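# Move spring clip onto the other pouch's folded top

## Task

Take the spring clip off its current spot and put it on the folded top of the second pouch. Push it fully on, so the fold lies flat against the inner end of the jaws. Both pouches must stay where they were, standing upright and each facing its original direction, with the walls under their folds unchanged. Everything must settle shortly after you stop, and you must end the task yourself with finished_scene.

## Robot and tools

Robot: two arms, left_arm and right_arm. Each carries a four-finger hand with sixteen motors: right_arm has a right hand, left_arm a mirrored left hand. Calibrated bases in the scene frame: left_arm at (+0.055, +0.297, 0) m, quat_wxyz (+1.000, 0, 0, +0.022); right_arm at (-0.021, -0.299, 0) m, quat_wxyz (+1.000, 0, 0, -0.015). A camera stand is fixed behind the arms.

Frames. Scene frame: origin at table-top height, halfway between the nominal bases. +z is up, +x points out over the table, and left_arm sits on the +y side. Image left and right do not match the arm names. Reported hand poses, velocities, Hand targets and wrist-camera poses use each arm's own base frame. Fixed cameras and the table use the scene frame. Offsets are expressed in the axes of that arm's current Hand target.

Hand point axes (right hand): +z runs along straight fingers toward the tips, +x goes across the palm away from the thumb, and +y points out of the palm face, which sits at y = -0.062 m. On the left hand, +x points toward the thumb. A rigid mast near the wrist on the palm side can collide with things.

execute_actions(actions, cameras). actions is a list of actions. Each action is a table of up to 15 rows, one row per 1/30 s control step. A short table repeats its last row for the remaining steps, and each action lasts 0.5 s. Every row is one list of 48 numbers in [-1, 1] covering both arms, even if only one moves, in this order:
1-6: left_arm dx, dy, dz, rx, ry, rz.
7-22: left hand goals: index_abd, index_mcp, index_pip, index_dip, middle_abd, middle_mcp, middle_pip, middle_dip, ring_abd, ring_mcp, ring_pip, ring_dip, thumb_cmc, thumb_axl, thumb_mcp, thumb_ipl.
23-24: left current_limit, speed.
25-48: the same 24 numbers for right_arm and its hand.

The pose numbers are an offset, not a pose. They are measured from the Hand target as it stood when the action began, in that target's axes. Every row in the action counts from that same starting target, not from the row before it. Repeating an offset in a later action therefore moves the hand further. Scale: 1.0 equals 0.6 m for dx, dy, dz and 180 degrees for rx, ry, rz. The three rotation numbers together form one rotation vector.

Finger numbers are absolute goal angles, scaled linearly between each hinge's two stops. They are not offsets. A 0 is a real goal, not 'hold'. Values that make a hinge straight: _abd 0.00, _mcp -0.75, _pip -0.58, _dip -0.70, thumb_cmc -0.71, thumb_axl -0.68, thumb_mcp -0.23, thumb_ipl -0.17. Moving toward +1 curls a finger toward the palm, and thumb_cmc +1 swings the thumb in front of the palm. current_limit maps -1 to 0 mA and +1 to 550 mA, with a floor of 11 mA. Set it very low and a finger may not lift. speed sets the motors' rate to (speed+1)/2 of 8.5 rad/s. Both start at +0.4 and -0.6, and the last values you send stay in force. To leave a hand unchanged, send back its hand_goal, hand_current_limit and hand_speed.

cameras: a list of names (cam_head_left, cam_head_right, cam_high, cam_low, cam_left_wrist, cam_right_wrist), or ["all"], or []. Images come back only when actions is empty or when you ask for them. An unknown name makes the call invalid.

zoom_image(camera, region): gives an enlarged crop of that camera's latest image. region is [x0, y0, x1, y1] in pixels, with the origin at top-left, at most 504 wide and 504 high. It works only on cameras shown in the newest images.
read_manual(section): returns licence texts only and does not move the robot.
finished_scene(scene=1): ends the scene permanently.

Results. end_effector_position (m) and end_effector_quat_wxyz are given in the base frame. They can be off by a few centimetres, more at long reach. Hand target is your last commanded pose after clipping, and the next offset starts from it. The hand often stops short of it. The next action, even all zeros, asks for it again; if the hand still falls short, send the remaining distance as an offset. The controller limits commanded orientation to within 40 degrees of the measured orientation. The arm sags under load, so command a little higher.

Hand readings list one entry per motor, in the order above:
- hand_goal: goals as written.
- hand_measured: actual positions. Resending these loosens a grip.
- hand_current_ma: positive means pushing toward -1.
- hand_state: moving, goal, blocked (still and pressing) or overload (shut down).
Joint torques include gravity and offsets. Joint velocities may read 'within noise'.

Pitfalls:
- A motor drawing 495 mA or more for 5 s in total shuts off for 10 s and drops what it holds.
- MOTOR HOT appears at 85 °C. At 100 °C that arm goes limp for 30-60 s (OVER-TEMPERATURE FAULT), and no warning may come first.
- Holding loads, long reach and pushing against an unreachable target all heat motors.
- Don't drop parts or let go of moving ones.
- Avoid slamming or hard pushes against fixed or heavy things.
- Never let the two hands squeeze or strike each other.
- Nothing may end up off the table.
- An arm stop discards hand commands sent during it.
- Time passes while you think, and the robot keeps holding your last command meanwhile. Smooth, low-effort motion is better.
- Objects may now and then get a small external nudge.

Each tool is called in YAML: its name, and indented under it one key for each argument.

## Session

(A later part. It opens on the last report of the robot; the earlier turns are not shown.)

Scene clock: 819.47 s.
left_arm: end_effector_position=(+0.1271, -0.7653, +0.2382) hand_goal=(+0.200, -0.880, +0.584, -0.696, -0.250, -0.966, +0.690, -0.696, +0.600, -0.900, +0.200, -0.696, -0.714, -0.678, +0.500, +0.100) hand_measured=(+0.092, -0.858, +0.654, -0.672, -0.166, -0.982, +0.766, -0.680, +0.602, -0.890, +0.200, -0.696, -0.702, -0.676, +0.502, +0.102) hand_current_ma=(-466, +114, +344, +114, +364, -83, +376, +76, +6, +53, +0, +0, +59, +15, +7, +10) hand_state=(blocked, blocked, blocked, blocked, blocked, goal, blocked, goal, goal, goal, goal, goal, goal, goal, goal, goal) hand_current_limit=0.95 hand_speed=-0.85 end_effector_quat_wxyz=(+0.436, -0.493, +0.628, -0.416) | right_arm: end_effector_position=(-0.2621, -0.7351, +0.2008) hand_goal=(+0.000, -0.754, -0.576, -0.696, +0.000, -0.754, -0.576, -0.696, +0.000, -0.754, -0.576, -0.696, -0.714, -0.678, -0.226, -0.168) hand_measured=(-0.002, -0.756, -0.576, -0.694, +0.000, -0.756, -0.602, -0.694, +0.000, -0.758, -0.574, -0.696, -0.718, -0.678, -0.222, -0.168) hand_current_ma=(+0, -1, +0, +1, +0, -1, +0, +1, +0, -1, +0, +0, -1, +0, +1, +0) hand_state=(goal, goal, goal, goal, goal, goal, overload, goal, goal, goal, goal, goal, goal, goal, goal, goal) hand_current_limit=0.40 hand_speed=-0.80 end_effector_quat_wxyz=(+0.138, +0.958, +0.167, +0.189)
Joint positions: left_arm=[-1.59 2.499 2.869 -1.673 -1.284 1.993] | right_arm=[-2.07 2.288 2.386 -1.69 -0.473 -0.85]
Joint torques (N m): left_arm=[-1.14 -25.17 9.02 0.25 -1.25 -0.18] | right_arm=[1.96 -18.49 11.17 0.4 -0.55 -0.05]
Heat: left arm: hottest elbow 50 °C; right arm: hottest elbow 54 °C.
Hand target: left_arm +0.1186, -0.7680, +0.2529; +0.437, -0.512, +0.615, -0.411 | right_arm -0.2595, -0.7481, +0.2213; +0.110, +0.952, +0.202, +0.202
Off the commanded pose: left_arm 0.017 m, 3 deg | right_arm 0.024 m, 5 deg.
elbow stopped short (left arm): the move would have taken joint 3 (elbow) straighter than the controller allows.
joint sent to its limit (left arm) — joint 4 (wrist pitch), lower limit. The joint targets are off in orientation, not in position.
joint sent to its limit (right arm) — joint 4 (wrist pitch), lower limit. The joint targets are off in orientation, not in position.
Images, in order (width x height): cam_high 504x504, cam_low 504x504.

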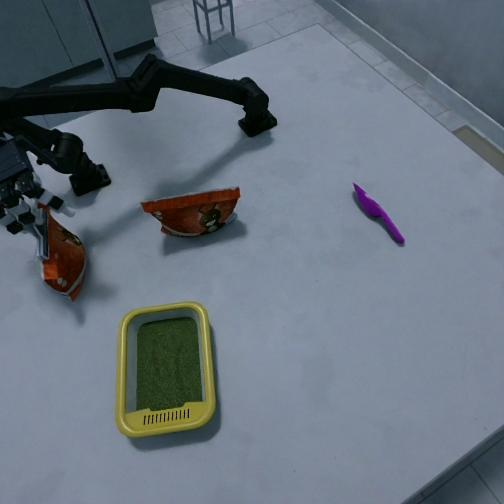

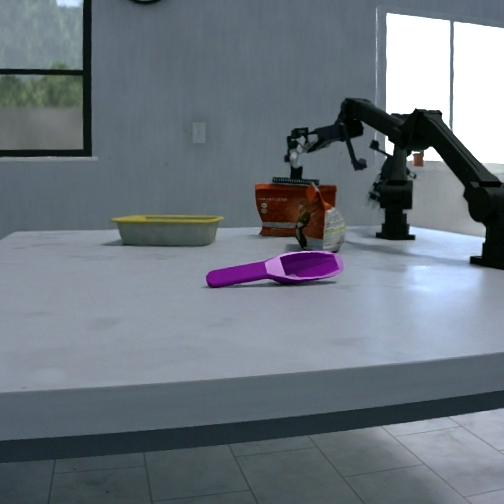

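execute_actions:
  actions:
    - [[-0.0065,-0.0123,-0.003,0.0016,0.0132,0.0039,0.2,-0.88,0.56,-0.696,-0.25,-0.965,0.69,-0.696,0.6,-0.9,0.2,-0.696,-0.714,-0.678,0.5,0.1,0.95,-0.85,0,0,0,0,0,0,0,-0.754,-0.576,-0.696,0,-0.754,-0.576,-0.696,0,-0.754,-0.576,-0.696,-0.714,-0.678,-0.226,-0.168,0.4,-0.8]]
  cameras: ["cam_high","cam_low"]

zoom_image:
  camera: "cam_high"
  region: [28, 232, 64, 268]

zoom_image:
  camera: "cam_low"
  region: [250, 130, 350, 210]

Scene clock: 820.83 s.
left_arm: end_effector_position=(+0.1267, -0.7651, +0.2378) hand_goal=(+0.200, -0.880, +0.560, -0.696, -0.250, -0.966, +0.690, -0.696, +0.600, -0.900, +0.200, -0.696, -0.714, -0.678, +0.500, +0.100) hand_measured=(+0.092, -0.854, +0.638, -0.672, -0.166, -0.982, +0.764, -0.680, +0.602, -0.890, +0.200, -0.696, -0.702, -0.676, +0.502, +0.102) hand_current_ma=(-466, +134, +388, +114, +364, -83, +363, +76, +6, +53, +0, +0, +59, +15, +7, +10) hand_state=(blocked, blocked, blocked, blocked, blocked, goal, blocked, goal, goal, goal, goal, goal, goal, goal, goal, goal) hand_current_limit=0.95 hand_speed=-0.85 end_effector_quat_wxyz=(+0.436, -0.492, +0.629, -0.415) | right_arm: end_effector_position=(-0.2621, -0.7351, +0.2008) hand_goal=(+0.000, -0.754, -0.576, -0.696, +0.000, -0.754, -0.576, -0.696, +0.000, -0.754, -0.576, -0.696, -0.714, -0.678, -0.226, -0.168) hand_measured=(-0.002, -0.756, -0.576, -0.694, +0.000, -0.756, -0.602, -0.694, +0.000, -0.758, -0.574, -0.696, -0.718, -0.678, -0.222, -0.168) hand_current_ma=(+0, -1, +0, +1, +0, -1, +0, +1, +0, -1, +0, +0, -1, +0, +1, +0) hand_state=(goal, goal, goal, goal, goal, goal, overload, goal, goal, goal, goal, goal, goal, goal, goal, goal) hand_current_limit=0.40 hand_speed=-0.80 end_effector_quat_wxyz=(+0.138, +0.958, +0.167, +0.189)
Joint positions: left_arm=[-1.59 2.499 2.869 -1.673 -1.281 1.996] | right_arm=[-2.07 2.288 2.386 -1.69 -0.473 -0.85]
Joint torques (N m): left_arm=[-0.91 -25.41 10.17 0.27 -0.95 0.11] | right_arm=[1.61 -19.25 11.1 0.39 -0.56 -0.12]
Heat: left arm: hottest elbow 50 °C; right arm: hottest elbow 54 °C.
Hand target: left_arm +0.1193, -0.7651, +0.2609; +0.427, -0.498, +0.626, -0.421 | right_arm -0.2595, -0.7481, +0.2213; +0.110, +0.952, +0.202, +0.202
Off the commanded pose: left_arm 0.024 m, 1 deg | right_arm 0.024 m, 5 deg.
joint sent to its limit (left arm) — joint 4 (wrist pitch), lower limit. The joint targets still meet the commanded pose.
joint sent to its limit (right arm) — joint 4 (wrist pitch), lower limit. The joint targets are off in orientation, not in position.
Images, in order (width x height): cam_high 504x504, cam_low 504x504.

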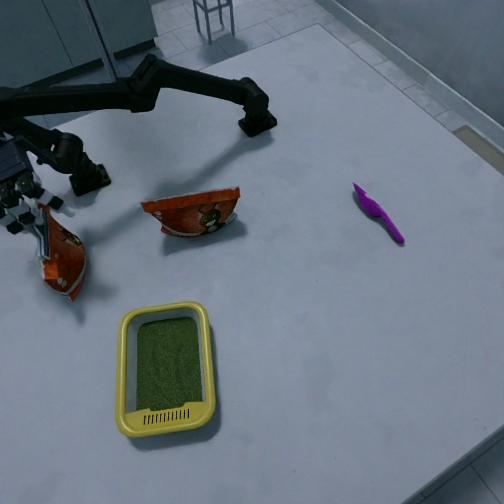

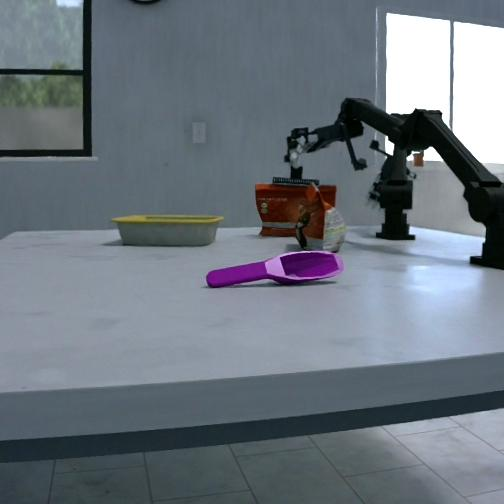

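Scaled by 14.000 from the camera's 504x504 image, which has a finer 720x720 frame.

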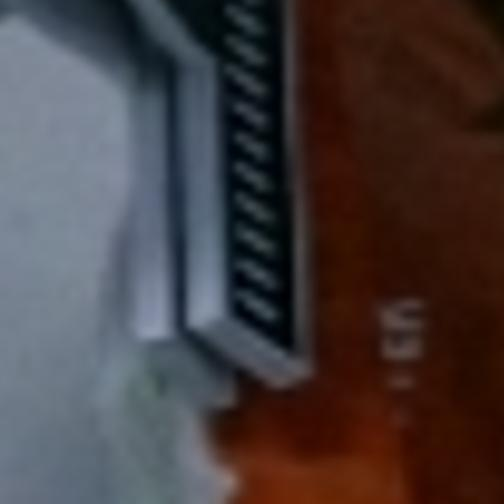

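Scaled by 5.040 from the camera's 504x504 image, which has a finer 720x720 frame.

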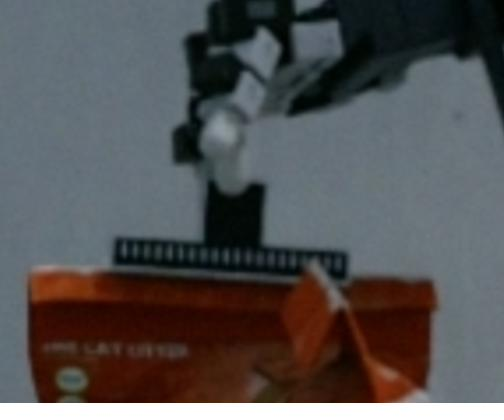

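execute_actions:
  actions:
    - [[-0.0035,-0.0123,-0.003,0,0,0,0.2,-0.88,0.56,-0.696,-0.25,-0.965,0.69,-0.696,0.6,-0.9,0.2,-0.696,-0.714,-0.678,0.5,0.1,0.95,-0.85,0,0,0,0,0,0,0,-0.754,-0.576,-0.696,0,-0.754,-0.576,-0.696,0,-0.754,-0.576,-0.696,-0.714,-0.678,-0.226,-0.168,0.4,-0.8]]
  cameras: ["cam_high","cam_low"]

zoom_image:
  camera: "cam_high"
  region: [28, 232, 64, 268]

zoom_image:
  camera: "cam_low"
  region: [250, 130, 350, 210]

Scene clock: 821.77 s.
left_arm: end_effector_position=(+0.1267, -0.7639, +0.2377) hand_goal=(+0.200, -0.880, +0.560, -0.696, -0.250, -0.966, +0.690, -0.696, +0.600, -0.900, +0.200, -0.696, -0.714, -0.678, +0.500, +0.100) hand_measured=(+0.092, -0.854, +0.636, -0.672, -0.166, -0.982, +0.762, -0.680, +0.602, -0.890, +0.200, -0.696, -0.702, -0.676, +0.502, +0.102) hand_current_ma=(-466, +134, +378, +114, +364, -83, +362, +76, +6, +53, +0, +0, +59, +15, +7, +10) hand_state=(blocked, blocked, blocked, blocked, blocked, goal, blocked, goal, goal, goal, goal, goal, goal, goal, goal, goal) hand_current_limit=0.95 hand_speed=-0.85 end_effector_quat_wxyz=(+0.439, -0.487, +0.633, -0.412) | right_arm: end_effector_position=(-0.2621, -0.7351, +0.2008) hand_goal=(+0.000, -0.754, -0.576, -0.696, +0.000, -0.754, -0.576, -0.696, +0.000, -0.754, -0.576, -0.696, -0.714, -0.678, -0.226, -0.168) hand_measured=(-0.002, -0.756, -0.576, -0.694, +0.000, -0.756, -0.602, -0.694, +0.000, -0.758, -0.574, -0.696, -0.718, -0.678, -0.222, -0.168) hand_current_ma=(+0, -1, +0, +1, +0, -1, +0, +1, +0, -1, +0, +0, -1, +0, +1, +0) hand_state=(goal, goal, goal, goal, goal, goal, overload, goal, goal, goal, goal, goal, goal, goal, goal, goal) hand_current_limit=0.40 hand_speed=-0.80 end_effector_quat_wxyz=(+0.138, +0.958, +0.167, +0.189)
Joint positions: left_arm=[-1.59 2.499 2.869 -1.673 -1.281 2.01] | right_arm=[-2.07 2.288 2.386 -1.69 -0.473 -0.85]
Joint torques (N m): left_arm=[-0.85 -25.93 10.86 0.28 -0.96 0.14] | right_arm=[1.73 -18.78 11.17 0.42 -0.56 -0.1]
Heat: left arm: hottest elbow 50 °C; right arm: hottest elbow 54 °C.
Hand target: left_arm +0.1198, -0.7639, +0.2687; +0.428, -0.498, +0.626, -0.421 | right_arm -0.2595, -0.7481, +0.2213; +0.110, +0.952, +0.202, +0.202
Off the commanded pose: left_arm 0.032 m, 2 deg | right_arm 0.024 m, 5 deg.
joint sent to its limit (left arm) — joint 4 (wrist pitch), lower limit. The joint targets still meet the commanded pose.
joint sent to its limit (right arm) — joint 4 (wrist pitch), lower limit. The joint targets are off in orientation, not in position.
Images, in order (width x height): cam_high 504x504, cam_low 504x504.

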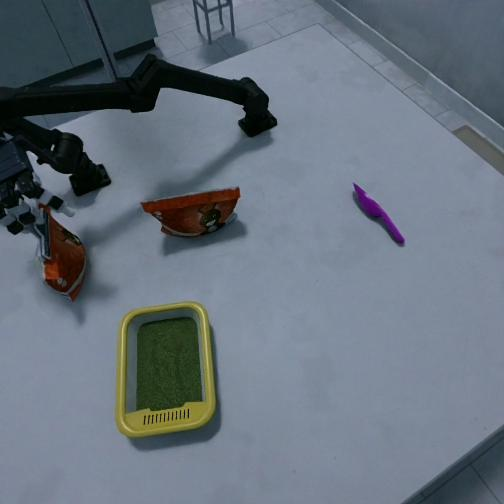

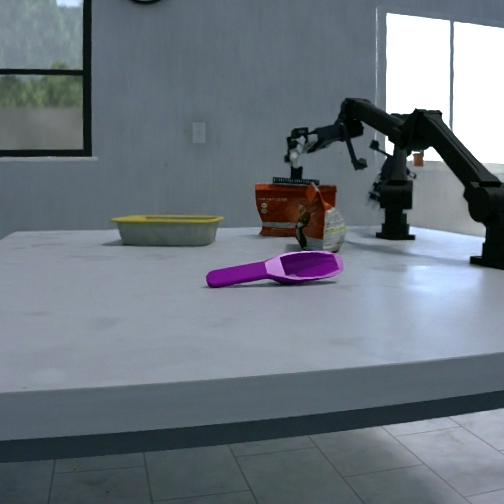

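Scaled by 14.000 from the camera's 504x504 image, which has a finer 720x720 frame.

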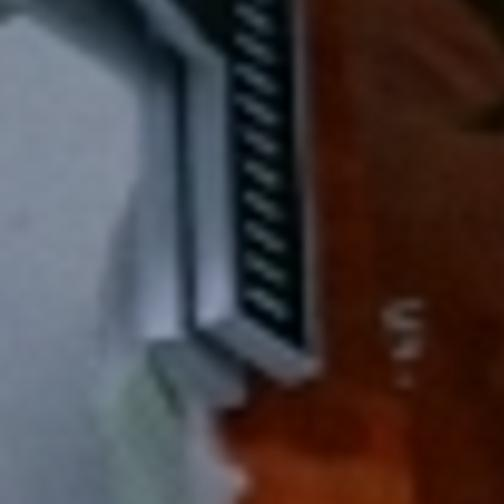

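Scaled by 5.040 from the camera's 504x504 image, which has a finer 720x720 frame.

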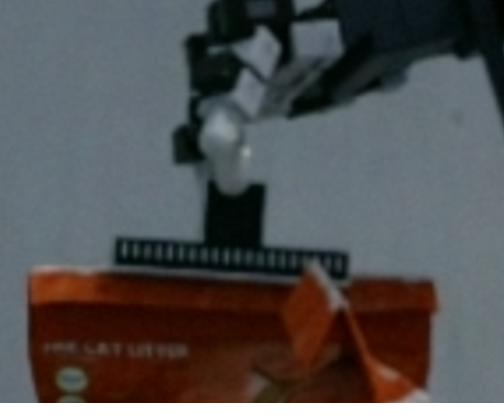

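execute_actions:
  actions:
    - [[-0.002,-0.0154,-0.0045,0,0,0,0.2,-0.88,0.56,-0.696,-0.25,-0.965,0.69,-0.696,0.6,-0.9,0.2,-0.696,-0.714,-0.678,0.5,0.1,0.95,-0.85,0,0,0,0,0,0,0,-0.754,-0.576,-0.696,0,-0.754,-0.576,-0.696,0,-0.754,-0.576,-0.696,-0.714,-0.678,-0.226,-0.168,0.4,-0.8]]
  cameras: ["cam_high","cam_low"]

zoom_image:
  camera: "cam_high"
  region: [28, 232, 64, 268]

Scene clock: 822.60 s.
left_arm: end_effector_position=(+0.1267, -0.7622, +0.2374) hand_goal=(+0.200, -0.880, +0.560, -0.696, -0.250, -0.966, +0.690, -0.696, +0.600, -0.900, +0.200, -0.696, -0.714, -0.678, +0.500, +0.100) hand_measured=(+0.092, -0.854, +0.634, -0.672, -0.166, -0.982, +0.762, -0.680, +0.602, -0.890, +0.200, -0.696, -0.702, -0.676, +0.502, +0.102) hand_current_ma=(-466, +134, +367, +114, +364, -83, +362, +76, +6, +53, +0, +0, +59, +15, +7, +10) hand_state=(blocked, blocked, blocked, blocked, blocked, goal, blocked, goal, goal, goal, goal, goal, goal, goal, goal, goal) hand_current_limit=0.95 hand_speed=-0.85 end_effector_quat_wxyz=(+0.442, -0.481, +0.638, -0.407) | right_arm: end_effector_position=(-0.2621, -0.7351, +0.2008) hand_goal=(+0.000, -0.754, -0.576, -0.696, +0.000, -0.754, -0.576, -0.696, +0.000, -0.754, -0.576, -0.696, -0.714, -0.678, -0.226, -0.168) hand_measured=(-0.002, -0.756, -0.576, -0.694, +0.000, -0.756, -0.602, -0.694, +0.000, -0.758, -0.574, -0.696, -0.718, -0.678, -0.222, -0.168) hand_current_ma=(+0, -1, +0, +1, +0, -1, +0, +1, +0, -1, +0, +0, -1, +0, +1, +0) hand_state=(goal, goal, goal, goal, goal, goal, overload, goal, goal, goal, goal, goal, goal, goal, goal, goal) hand_current_limit=0.40 hand_speed=-0.80 end_effector_quat_wxyz=(+0.138, +0.958, +0.167, +0.189)
Joint positions: left_arm=[-1.59 2.499 2.869 -1.673 -1.279 2.03] | right_arm=[-2.07 2.288 2.386 -1.69 -0.473 -0.85]
Joint torques (N m): left_arm=[-0.79 -26.11 12.11 0.39 -0.99 0.16] | right_arm=[2.02 -18.49 11.18 0.49 -0.53 -0.04]
Heat: left arm: hottest elbow 50 °C; right arm: hottest elbow 54 °C.
Hand target: left_arm +0.1198, -0.7639, +0.2784; +0.427, -0.499, +0.626, -0.421 | right_arm -0.2595, -0.7481, +0.2213; +0.110, +0.952, +0.202, +0.202
Off the commanded pose: left_arm 0.042 m, 3 deg | right_arm 0.024 m, 5 deg.
elbow stopped short (left arm): the move would have taken joint 3 (elbow) straighter than the controller allows.
joint sent to its limit (right arm) — joint 4 (wrist pitch), lower limit. The joint targets are off in orientation, not in position.
Images, in order (width x height): cam_high 504x504, cam_low 504x504.

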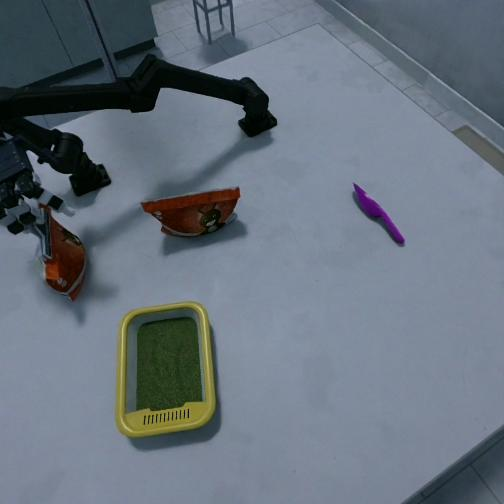

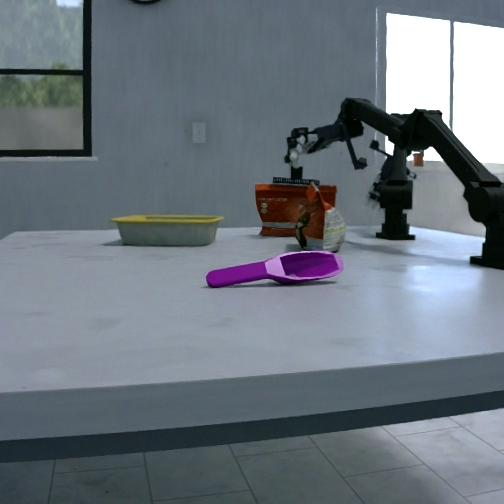

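Scaled by 14.000 from the camera's 504x504 image, which has a finer 720x720 frame.

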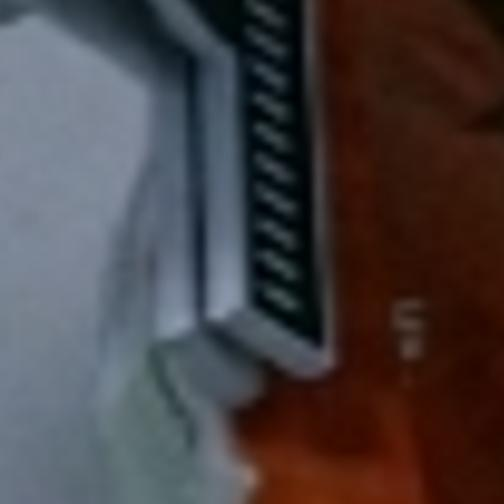

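execute_actions:
  actions:
    - [[0.003,0.0154,0.0045,0,0,-0.0167,0.2,-0.87,0.55,-0.696,-0.25,-0.965,0.69,-0.696,0.6,-0.9,0.2,-0.696,-0.714,-0.678,0.5,0.1,0.95,-0.85,0,0,0,0,0,0,0,-0.754,-0.576,-0.696,0,-0.754,-0.576,-0.696,0,-0.754,-0.576,-0.696,-0.714,-0.678,-0.226,-0.168,0.4,-0.8]]
  cameras: ["cam_high","cam_low"]

zoom_image:
  camera: "cam_high"
  region: [28, 232, 64, 268]

zoom_image:
  camera: "cam_low"
  region: [250, 130, 350, 210]

Scene clock: 824.63 s.
left_arm: end_effector_position=(+0.1260, -0.7661, +0.2463) hand_goal=(+0.200, -0.870, +0.550, -0.696, -0.250, -0.966, +0.690, -0.696, +0.600, -0.900, +0.200, -0.696, -0.714, -0.678, +0.500, +0.100) hand_measured=(+0.092, -0.846, +0.622, -0.672, -0.166, -0.982, +0.762, -0.680, +0.602, -0.890, +0.200, -0.696, -0.702, -0.676, +0.502, +0.102) hand_current_ma=(-466, +125, +359, +114, +364, -83, +362, +76, +6, +53, +0, +0, +59, +15, +7, +10) hand_state=(blocked, blocked, blocked, blocked, blocked, goal, blocked, goal, goal, goal, goal, goal, goal, goal, goal, goal) hand_current_limit=0.95 hand_speed=-0.85 end_effector_quat_wxyz=(+0.426, -0.503, +0.622, -0.423) | right_arm: end_effector_position=(-0.2621, -0.7351, +0.2008) hand_goal=(+0.000, -0.754, -0.576, -0.696, +0.000, -0.754, -0.576, -0.696, +0.000, -0.754, -0.576, -0.696, -0.714, -0.678, -0.226, -0.168) hand_measured=(-0.002, -0.756, -0.576, -0.694, +0.000, -0.756, -0.602, -0.694, +0.000, -0.758, -0.574, -0.696, -0.718, -0.678, -0.222, -0.168) hand_current_ma=(+0, -1, +0, +1, +0, -1, +0, +1, +0, -1, +0, +0, -1, +0, +1, +0) hand_state=(goal, goal, goal, goal, goal, goal, overload, goal, goal, goal, goal, goal, goal, goal, goal, goal) hand_current_limit=0.40 hand_speed=-0.80 end_effector_quat_wxyz=(+0.138, +0.958, +0.167, +0.189)
Joint positions: left_arm=[-1.59 2.487 2.869 -1.673 -1.277 1.971] | right_arm=[-2.07 2.288 2.386 -1.69 -0.473 -0.85]
Joint torques (N m): left_arm=[-0.85 -26.4 7.8 0.31 -1.11 -0.17] | right_arm=[1.85 -18.37 11.19 0.51 -0.51 -0.09]
Heat: left arm: hottest elbow 51 °C; right arm: hottest elbow 54 °C.
Hand target: left_arm +0.1197, -0.7646, +0.2686; +0.416, -0.515, +0.613, -0.432 | right_arm -0.2595, -0.7481, +0.2213; +0.110, +0.952, +0.202, +0.202
Off the commanded pose: left_arm 0.023 m, 2 deg | right_arm 0.024 m, 5 deg.
joint sent to its limit (left arm) — joint 4 (wrist pitch), lower limit. The joint targets still meet the commanded pose.
joint sent to its limit (right arm) — joint 4 (wrist pitch), lower limit. The joint targets are off in orientation, not in position.
Images, in order (width x height): cam_high 504x504, cam_low 504x504.

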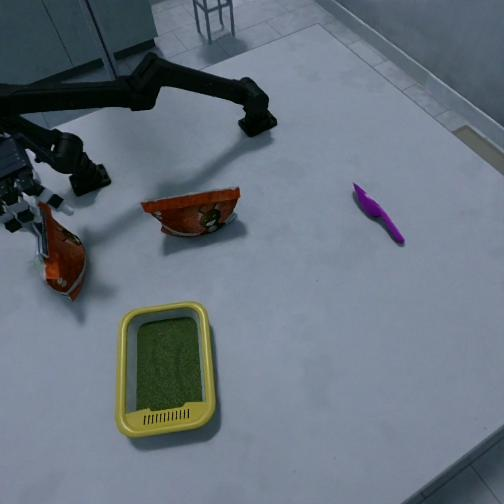

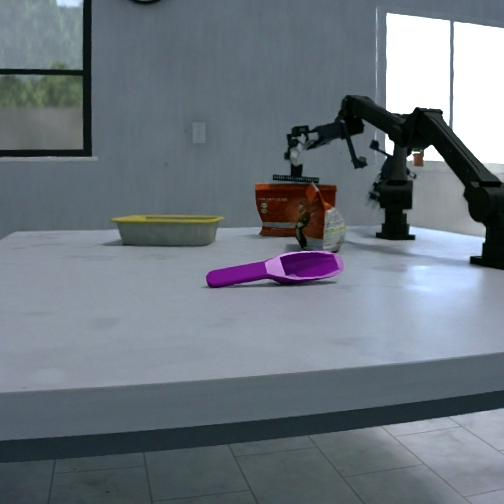

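Scaled by 14.000 from the camera's 504x504 image, which has a finer 720x720 frame.

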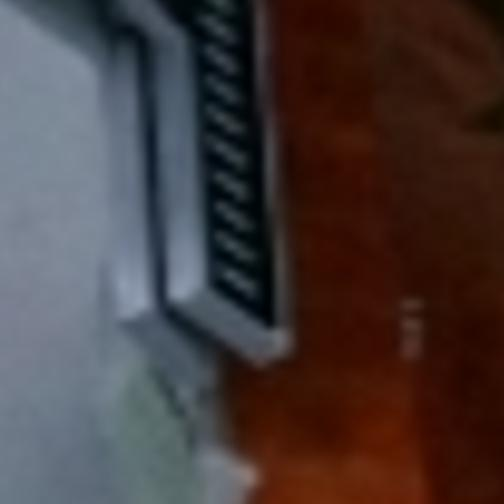

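Scaled by 5.040 from the camera's 504x504 image, which has a finer 720x720 frame.

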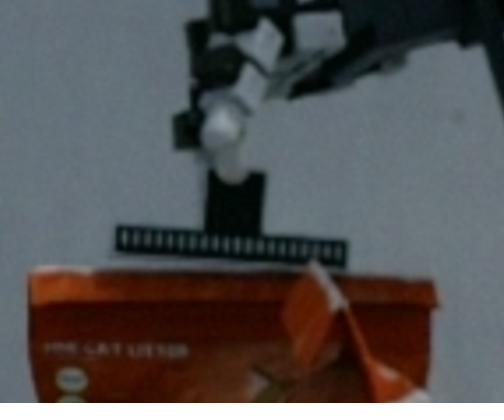

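zoom_image:
  camera: "cam_high"
  region: [34, 250, 54, 282]

Scaled by 15.750 from the camera's 504x504 image, which has a finer 720x720 frame.

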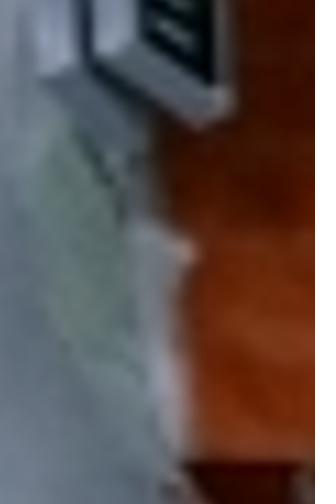

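zoom_image:
  camera: "cam_high"
  region: [24, 186, 94, 306]

Scaled by 4.200 from the camera's 504x504 image, which has a finer 720x720 frame.

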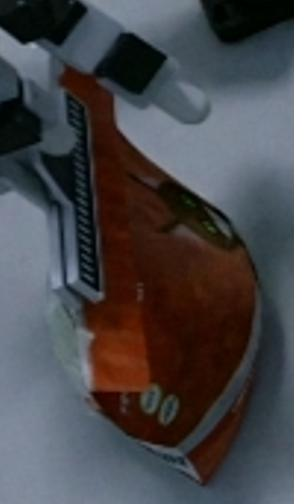

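execute_actions:
  actions:
    - [[0.0025,0.0127,0.0037,0.0009,0.0133,0.0039,0.2,-0.87,0.55,-0.696,-0.25,-0.965,0.69,-0.696,0.6,-0.9,0.2,-0.696,-0.714,-0.678,0.5,0.1,0.95,-0.85,0,0,0,0,0,0,0,-0.754,-0.576,-0.696,0,-0.754,-0.576,-0.696,0,-0.754,-0.576,-0.696,-0.714,-0.678,-0.226,-0.168,0.4,-0.8]]
  cameras: ["cam_high","cam_low"]

zoom_image:
  camera: "cam_high"
  region: [28, 236, 64, 272]

zoom_image:
  camera: "cam_low"
  region: [250, 130, 350, 210]

Scene clock: 826.50 s.
left_arm: end_effector_position=(+0.1247, -0.7664, +0.2431) hand_goal=(+0.200, -0.870, +0.550, -0.696, -0.250, -0.966, +0.690, -0.696, +0.600, -0.900, +0.200, -0.696, -0.714, -0.678, +0.500, +0.100) hand_measured=(+0.092, -0.846, +0.622, -0.672, -0.166, -0.982, +0.762, -0.680, +0.602, -0.890, +0.200, -0.696, -0.702, -0.676, +0.502, +0.102) hand_current_ma=(-466, +125, +357, +114, +364, -83, +362, +80, +6, +53, +0, +0, +59, +15, +7, +10) hand_state=(blocked, blocked, blocked, blocked, blocked, goal, blocked, goal, goal, goal, goal, goal, goal, goal, goal, goal) hand_current_limit=0.95 hand_speed=-0.85 end_effector_quat_wxyz=(+0.420, -0.503, +0.624, -0.425) | right_arm: end_effector_position=(-0.2621, -0.7351, +0.2008) hand_goal=(+0.000, -0.754, -0.576, -0.696, +0.000, -0.754, -0.576, -0.696, +0.000, -0.754, -0.576, -0.696, -0.714, -0.678, -0.226, -0.168) hand_measured=(-0.002, -0.756, -0.576, -0.694, +0.000, -0.756, -0.602, -0.694, +0.000, -0.758, -0.574, -0.696, -0.718, -0.678, -0.222, -0.168) hand_current_ma=(+0, -1, +0, +1, +0, -1, +0, +1, +0, -1, +0, +0, -1, +0, +1, +0) hand_state=(goal, goal, goal, goal, goal, goal, overload, goal, goal, goal, goal, goal, goal, goal, goal, goal) hand_current_limit=0.40 hand_speed=-0.80 end_effector_quat_wxyz=(+0.138, +0.958, +0.167, +0.189)
Joint positions: left_arm=[-1.59 2.424 2.738 -1.584 -1.267 1.987] | right_arm=[-2.07 2.288 2.386 -1.69 -0.473 -0.85]
Joint torques (N m): left_arm=[-0.79 -26.58 7.08 1.24 -1.08 0.14] | right_arm=[1.73 -18.78 11.3 0.39 -0.53 -0.1]
Heat: left arm: hottest elbow 50 °C; right arm: hottest elbow 54 °C.
Hand target: left_arm +0.1196, -0.7654, +0.2607; +0.407, -0.501, +0.624, -0.441 | right_arm -0.2595, -0.7481, +0.2213; +0.110, +0.952, +0.202, +0.202
Off the commanded pose: left_arm 0.018 m, 2 deg | right_arm 0.024 m, 5 deg.
joint sent to its limit (right arm) — joint 4 (wrist pitch), lower limit. The joint targets are off in orientation, not in position.
Images, in order (width x height): cam_high 504x504, cam_low 504x504.

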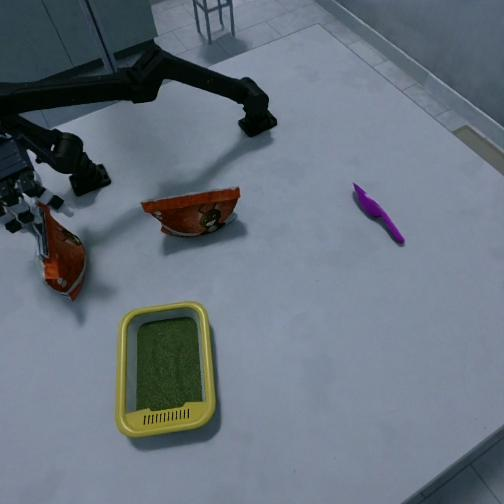

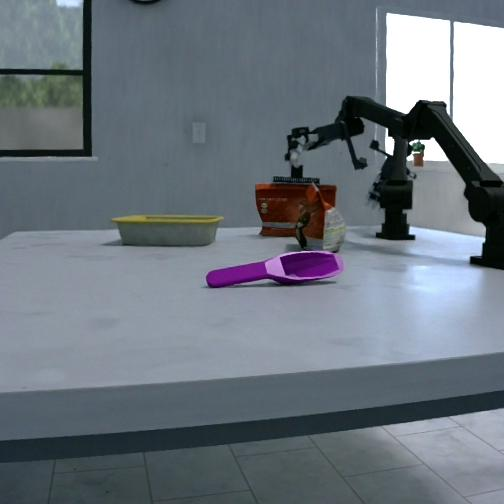

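Scaled by 14.000 from the camera's 504x504 image, which has a finer 720x720 frame.

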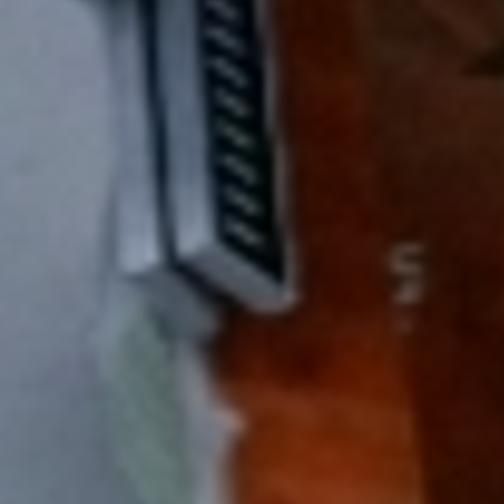

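Scaled by 5.040 from the camera's 504x504 image, which has a finer 720x720 frame.

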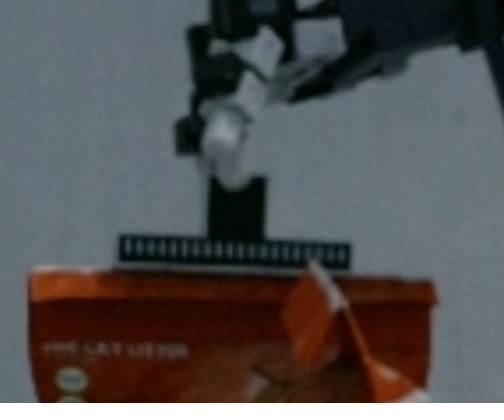

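execute_actions:
  actions:
    - [[0.0108,-0.0006,-0.0005,0,0,0,0.2,-0.87,0.55,-0.696,-0.25,-0.965,0.69,-0.696,0.6,-0.9,0.2,-0.696,-0.714,-0.678,0.5,0.1,0.95,-0.85,0,0,0,0,0,0,0,-0.754,-0.576,-0.696,0,-0.754,-0.576,-0.696,0,-0.754,-0.576,-0.696,-0.714,-0.678,-0.226,-0.168,0.4,-0.8]]
  cameras: ["cam_high","cam_low"]

zoom_image:
  camera: "cam_high"
  region: [28, 236, 64, 272]

zoom_image:
  camera: "cam_low"
  region: [250, 130, 350, 210]

Scene clock: 827.90 s.
left_arm: end_effector_position=(+0.1246, -0.7727, +0.2442) hand_goal=(+0.200, -0.870, +0.550, -0.696, -0.250, -0.966, +0.690, -0.696, +0.600, -0.900, +0.200, -0.696, -0.714, -0.678, +0.500, +0.100) hand_measured=(+0.092, -0.846, +0.622, -0.672, -0.166, -0.982, +0.762, -0.680, +0.602, -0.890, +0.200, -0.696, -0.702, -0.676, +0.502, +0.102) hand_current_ma=(-466, +126, +357, +114, +364, -83, +362, +80, +6, +53, +0, +0, +59, +15, +7, +10) hand_state=(blocked, blocked, blocked, blocked, blocked, goal, blocked, goal, goal, goal, goal, goal, goal, goal, goal, goal) hand_current_limit=0.95 hand_speed=-0.85 end_effector_quat_wxyz=(+0.416, -0.502, +0.624, -0.431) | right_arm: end_effector_position=(-0.2621, -0.7351, +0.2008) hand_goal=(+0.000, -0.754, -0.576, -0.696, +0.000, -0.754, -0.576, -0.696, +0.000, -0.754, -0.576, -0.696, -0.714, -0.678, -0.226, -0.168) hand_measured=(-0.002, -0.756, -0.576, -0.694, +0.000, -0.756, -0.602, -0.694, +0.000, -0.758, -0.574, -0.696, -0.718, -0.678, -0.222, -0.168) hand_current_ma=(+0, -1, +0, +1, +0, -1, +0, +1, +0, -1, +0, +0, -1, +0, +1, +0) hand_state=(goal, goal, goal, goal, goal, goal, overload, goal, goal, goal, goal, goal, goal, goal, goal, goal) hand_current_limit=0.40 hand_speed=-0.80 end_effector_quat_wxyz=(+0.138, +0.958, +0.167, +0.189)
Joint positions: left_arm=[-1.59 2.421 2.731 -1.532 -1.265 2.027] | right_arm=[-2.07 2.288 2.386 -1.69 -0.473 -0.85]
Joint torques (N m): left_arm=[-0.73 -26.05 7.04 1.36 -1.03 0.14] | right_arm=[2.32 -18.55 11.17 0.39 -0.54 -0.08]
Heat: left arm: hottest elbow 50 °C; right arm: hottest elbow 54 °C.
Hand target: left_arm +0.1183, -0.7718, +0.2607; +0.407, -0.501, +0.624, -0.441 | right_arm -0.2595, -0.7481, +0.2213; +0.110, +0.952, +0.202, +0.202
Off the commanded pose: left_arm 0.018 m, 2 deg | right_arm 0.024 m, 5 deg.
joint sent to its limit (right arm) — joint 4 (wrist pitch), lower limit. The joint targets are off in orientation, not in position.
Images, in order (width x height): cam_high 504x504, cam_low 504x504.

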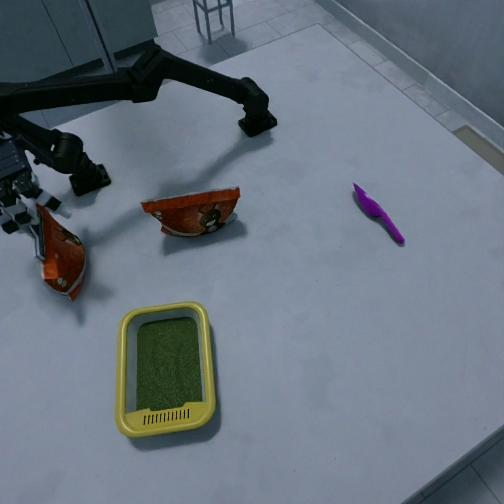

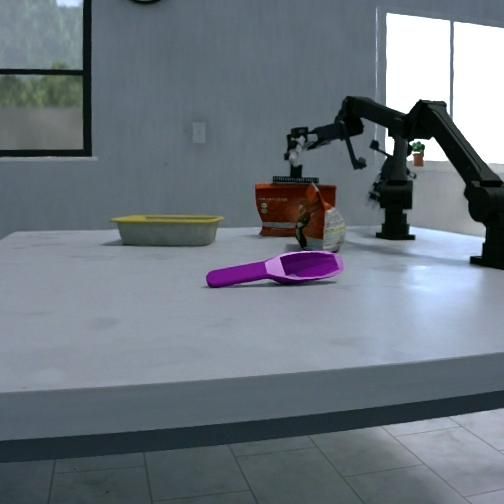

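Scaled by 14.000 from the camera's 504x504 image, which has a finer 720x720 frame.

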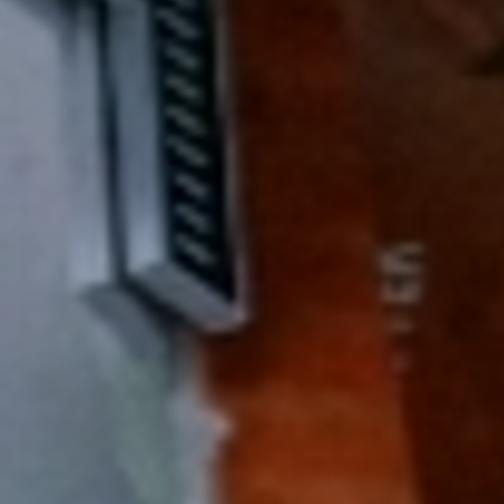

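Scaled by 5.040 from the camera's 504x504 image, which has a finer 720x720 frame.

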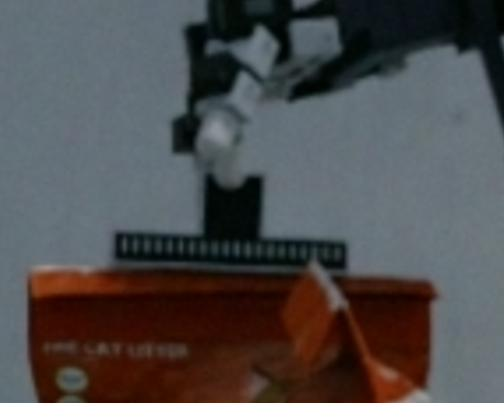

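zoom_image:
  camera: "cam_low"
  region: [268, 170, 328, 200]

zoom_image:
  camera: "cam_high"
  region: [22, 190, 62, 240]

Scaled by 8.400 from the camera's 504x504 image, which has a finer 720x720 frame.

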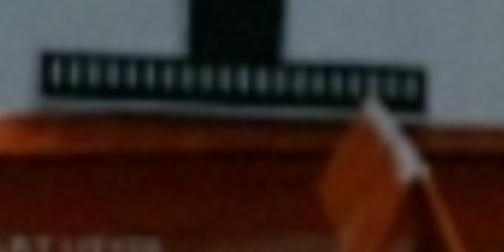

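Scaled by 10.080 from the camera's 504x504 image, which has a finer 720x720 frame.

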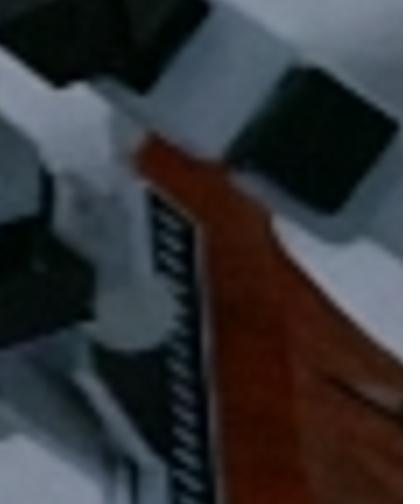

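execute_actions:
  actions:
    - [[-0.0053,-0.0092,-0.0023,0,0,-0.0167,0.2,-0.87,0.55,-0.696,-0.25,-0.965,0.69,-0.696,0.6,-0.9,0.2,-0.696,-0.714,-0.678,0.5,0.1,0.95,-0.85,0,0,0,0,0,0,0,-0.754,-0.576,-0.696,0,-0.754,-0.576,-0.696,0,-0.754,-0.576,-0.696,-0.714,-0.678,-0.226,-0.168,0.4,-0.8]]
    - [[-0.0053,-0.0092,-0.0023,0,0,-0.0167,0.2,-0.87,0.55,-0.696,-0.25,-0.965,0.69,-0.696,0.6,-0.9,0.2,-0.696,-0.714,-0.678,0.5,0.1,0.95,-0.85,0,0,0,0,0,0,0,-0.754,-0.576,-0.696,0,-0.754,-0.576,-0.696,0,-0.754,-0.576,-0.696,-0.714,-0.678,-0.226,-0.168,0.4,-0.8]]
    - [[-0.0053,-0.0062,-0.0015,0,0,-0.0167,0.2,-0.87,0.55,-0.696,-0.25,-0.965,0.69,-0.696,0.6,-0.9,0.2,-0.696,-0.714,-0.678,0.5,0.1,0.95,-0.85,0,0,0,0,0,0,0,-0.754,-0.576,-0.696,0,-0.754,-0.576,-0.696,0,-0.754,-0.576,-0.696,-0.714,-0.678,-0.226,-0.168,0.4,-0.8]]
  cameras: ["cam_high","cam_low"]

zoom_image:
  camera: "cam_high"
  region: [28, 236, 64, 272]

zoom_image:
  camera: "cam_low"
  region: [268, 160, 328, 200]

Scene clock: 831.30 s.
left_arm: end_effector_position=(+0.1238, -0.7627, +0.2541) hand_goal=(+0.200, -0.870, +0.550, -0.696, -0.250, -0.966, +0.690, -0.696, +0.600, -0.900, +0.200, -0.696, -0.714, -0.678, +0.500, +0.100) hand_measured=(+0.092, -0.846, +0.604, -0.674, -0.166, -0.970, +0.762, -0.678, +0.602, -0.890, +0.200, -0.696, -0.702, -0.676, +0.502, +0.102) hand_current_ma=(-466, +126, +270, +113, +364, -25, +362, +90, +6, +53, +0, +0, +59, +15, +7, +10) hand_state=(blocked, blocked, blocked, blocked, blocked, goal, blocked, goal, goal, goal, goal, goal, goal, goal, goal, goal) hand_current_limit=0.95 hand_speed=-0.85 end_effector_quat_wxyz=(+0.387, -0.539, +0.594, -0.455) | right_arm: end_effector_position=(-0.2621, -0.7351, +0.2008) hand_goal=(+0.000, -0.754, -0.576, -0.696, +0.000, -0.754, -0.576, -0.696, +0.000, -0.754, -0.576, -0.696, -0.714, -0.678, -0.226, -0.168) hand_measured=(-0.002, -0.756, -0.576, -0.694, +0.000, -0.756, -0.602, -0.694, +0.000, -0.758, -0.574, -0.696, -0.718, -0.678, -0.222, -0.168) hand_current_ma=(+0, -1, +0, +1, +0, -1, +0, +1, +0, -1, +0, +0, -1, +0, +1, +0) hand_state=(goal, goal, goal, goal, goal, goal, overload, goal, goal, goal, goal, goal, goal, goal, goal, goal) hand_current_limit=0.40 hand_speed=-0.80 end_effector_quat_wxyz=(+0.138, +0.958, +0.167, +0.189)
Joint positions: left_arm=[-1.59 2.283 2.498 -1.434 -1.261 1.906] | right_arm=[-2.07 2.288 2.386 -1.69 -0.473 -0.85]
Joint torques (N m): left_arm=[-0.62 -25.52 7.5 1.24 -1.13 -0.13] | right_arm=[1.44 -18.37 11.07 0.42 -0.53 -0.11]
Heat: left arm: hottest elbow 50 °C; right arm: hottest elbow 54 °C.
Hand target: left_arm +0.1203, -0.7629, +0.2760; +0.371, -0.549, +0.583, -0.471 | right_arm -0.2595, -0.7481, +0.2213; +0.110, +0.952, +0.202, +0.202
Off the commanded pose: left_arm 0.022 m, 3 deg | right_arm 0.024 m, 5 deg.
joint sent to its limit (right arm) — joint 4 (wrist pitch), lower limit. The joint targets are off in orientation, not in position.
Images, in order (width x height): cam_high 504x504, cam_low 504x504.

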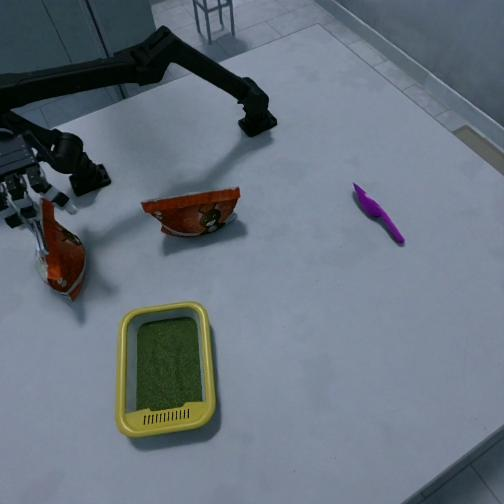

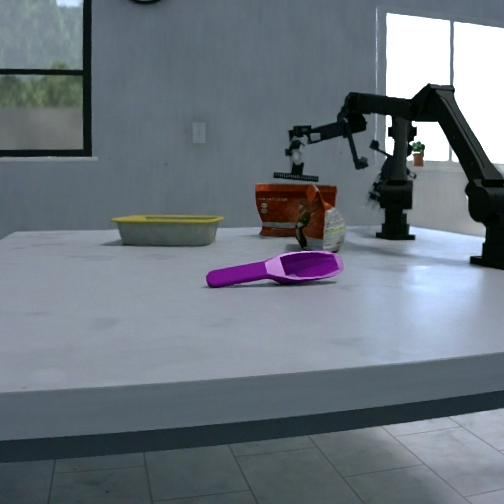

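Scaled by 14.000 from the camera's 504x504 image, which has a finer 720x720 frame.

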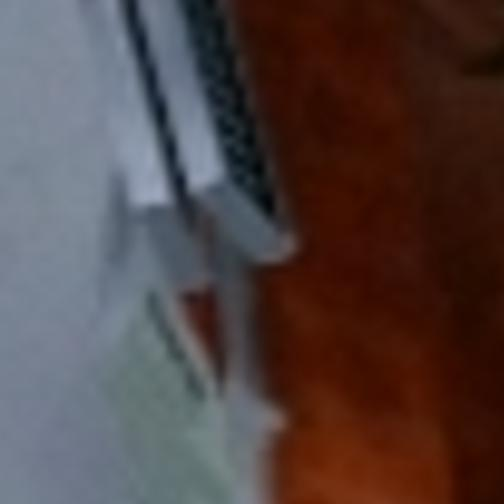

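Scaled by 8.400 from the camera's 504x504 image, which has a finer 720x720 frame.

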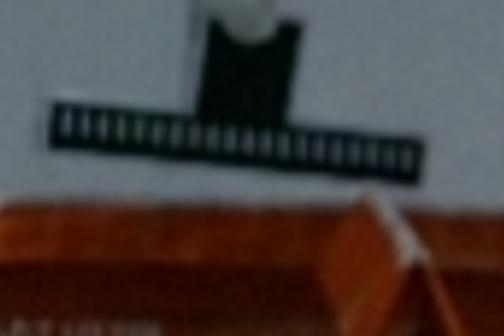

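execute_actions:
  actions:
    - [[-0.0062,0.0018,0.0036,-0.0107,0.011,0.0041,0.2,-0.87,0.55,-0.696,-0.25,-0.965,0.675,-0.696,0.6,-0.9,0.2,-0.696,-0.714,-0.678,0.5,0.1,0.95,-0.85,0,0,0,0,0,0,0,-0.754,-0.576,-0.696,0,-0.754,-0.576,-0.696,0,-0.754,-0.576,-0.696,-0.714,-0.678,-0.226,-0.168,0.4,-0.8]]
    - [[-0.0062,0.0018,0.0036,-0.0107,0.011,0.0041,0.2,-0.87,0.56,-0.696,-0.25,-0.965,0.665,-0.696,0.6,-0.9,0.2,-0.696,-0.714,-0.678,0.5,0.1,0.95,-0.85,0,0,0,0,0,0,0,-0.754,-0.576,-0.696,0,-0.754,-0.576,-0.696,0,-0.754,-0.576,-0.696,-0.714,-0.678,-0.226,-0.168,0.4,-0.8]]
  cameras: ["cam_high","cam_low"]

zoom_image:
  camera: "cam_high"
  region: [28, 236, 64, 272]

zoom_image:
  camera: "cam_low"
  region: [268, 160, 328, 200]

Scene clock: 833.57 s.
left_arm: end_effector_position=(+0.1149, -0.7605, +0.2510) hand_goal=(+0.200, -0.870, +0.560, -0.696, -0.250, -0.966, +0.664, -0.696, +0.600, -0.900, +0.200, -0.696, -0.714, -0.678, +0.500, +0.100) hand_measured=(+0.092, -0.846, +0.604, -0.674, -0.166, -0.970, +0.762, -0.676, +0.602, -0.890, +0.200, -0.696, -0.702, -0.676, +0.502, +0.102) hand_current_ma=(-466, +126, +215, +110, +364, -24, +488, +94, +6, +53, +0, +0, +59, +15, +7, +10) hand_state=(blocked, blocked, blocked, blocked, blocked, goal, blocked, goal, goal, goal, goal, goal, goal, goal, goal, goal) hand_current_limit=0.95 hand_speed=-0.85 end_effector_quat_wxyz=(+0.344, -0.531, +0.626, -0.457) | right_arm: end_effector_position=(-0.2621, -0.7351, +0.2008) hand_goal=(+0.000, -0.754, -0.576, -0.696, +0.000, -0.754, -0.576, -0.696, +0.000, -0.754, -0.576, -0.696, -0.714, -0.678, -0.226, -0.168) hand_measured=(-0.002, -0.756, -0.576, -0.694, +0.000, -0.756, -0.602, -0.694, +0.000, -0.758, -0.574, -0.696, -0.718, -0.678, -0.222, -0.168) hand_current_ma=(+0, -1, +0, +1, +0, -1, +0, +1, +0, -1, +0, +0, -1, +0, +1, +0) hand_state=(goal, goal, goal, goal, goal, goal, overload, goal, goal, goal, goal, goal, goal, goal, goal, goal) hand_current_limit=0.40 hand_speed=-0.80 end_effector_quat_wxyz=(+0.138, +0.958, +0.167, +0.189)
Joint positions: left_arm=[-1.584 2.161 2.284 -1.184 -1.162 2.06] | right_arm=[-2.07 2.288 2.386 -1.69 -0.473 -0.85]
Joint torques (N m): left_arm=[0.67 -24.82 7.79 1.58 -0.97 0.14] | right_arm=[1.79 -18.9 11.29 0.49 -0.52 -0.1]
Heat: left arm: hottest elbow 49 °C; right arm: hottest elbow 54 °C.
Hand target: left_arm +0.1248, -0.7562, +0.2721; +0.338, -0.537, +0.618, -0.465 | right_arm -0.2595, -0.7481, +0.2213; +0.110, +0.952, +0.202, +0.202
Off the commanded pose: left_arm 0.024 m, 2 deg | right_arm 0.024 m, 5 deg.
joint sent to its limit (right arm) — joint 4 (wrist pitch), lower limit. The joint targets are off in orientation, not in position.
Images, in order (width x height): cam_high 504x504, cam_low 504x504.

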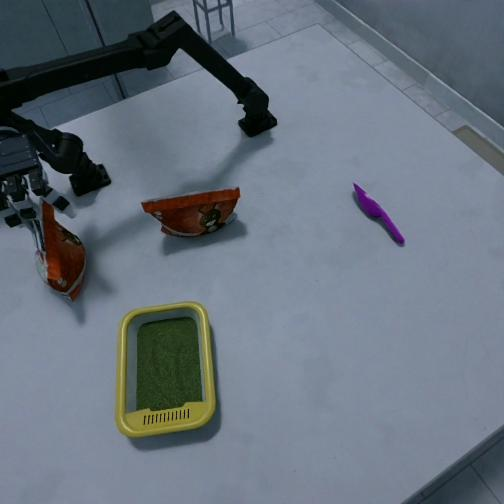

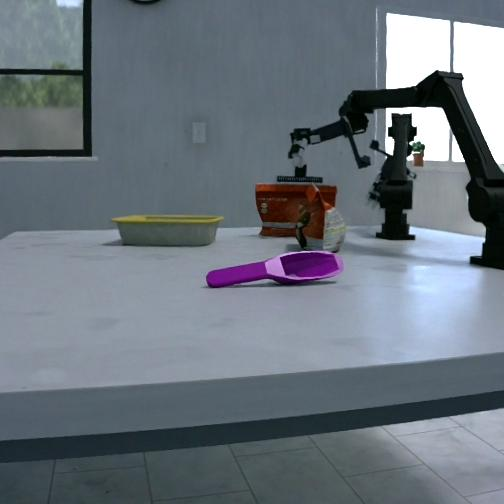

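Scaled by 14.000 from the camera's 504x504 image, which has a finer 720x720 frame.

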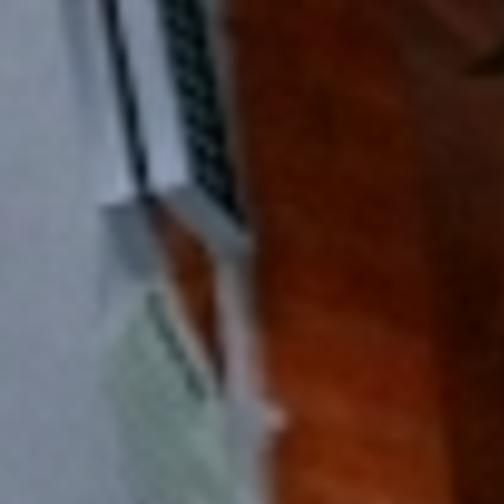

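Scaled by 8.400 from the camera's 504x504 image, which has a finer 720x720 frame.

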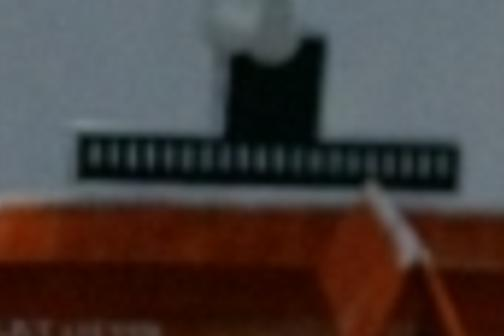

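zoom_image:
  camera: "cam_high"
  region: [32, 242, 50, 260]

Scaled by 28.000 from the camera's 504x504 image, which has a finer 720x720 frame.

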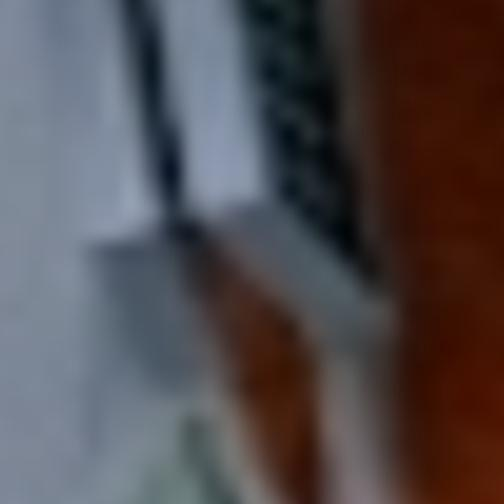

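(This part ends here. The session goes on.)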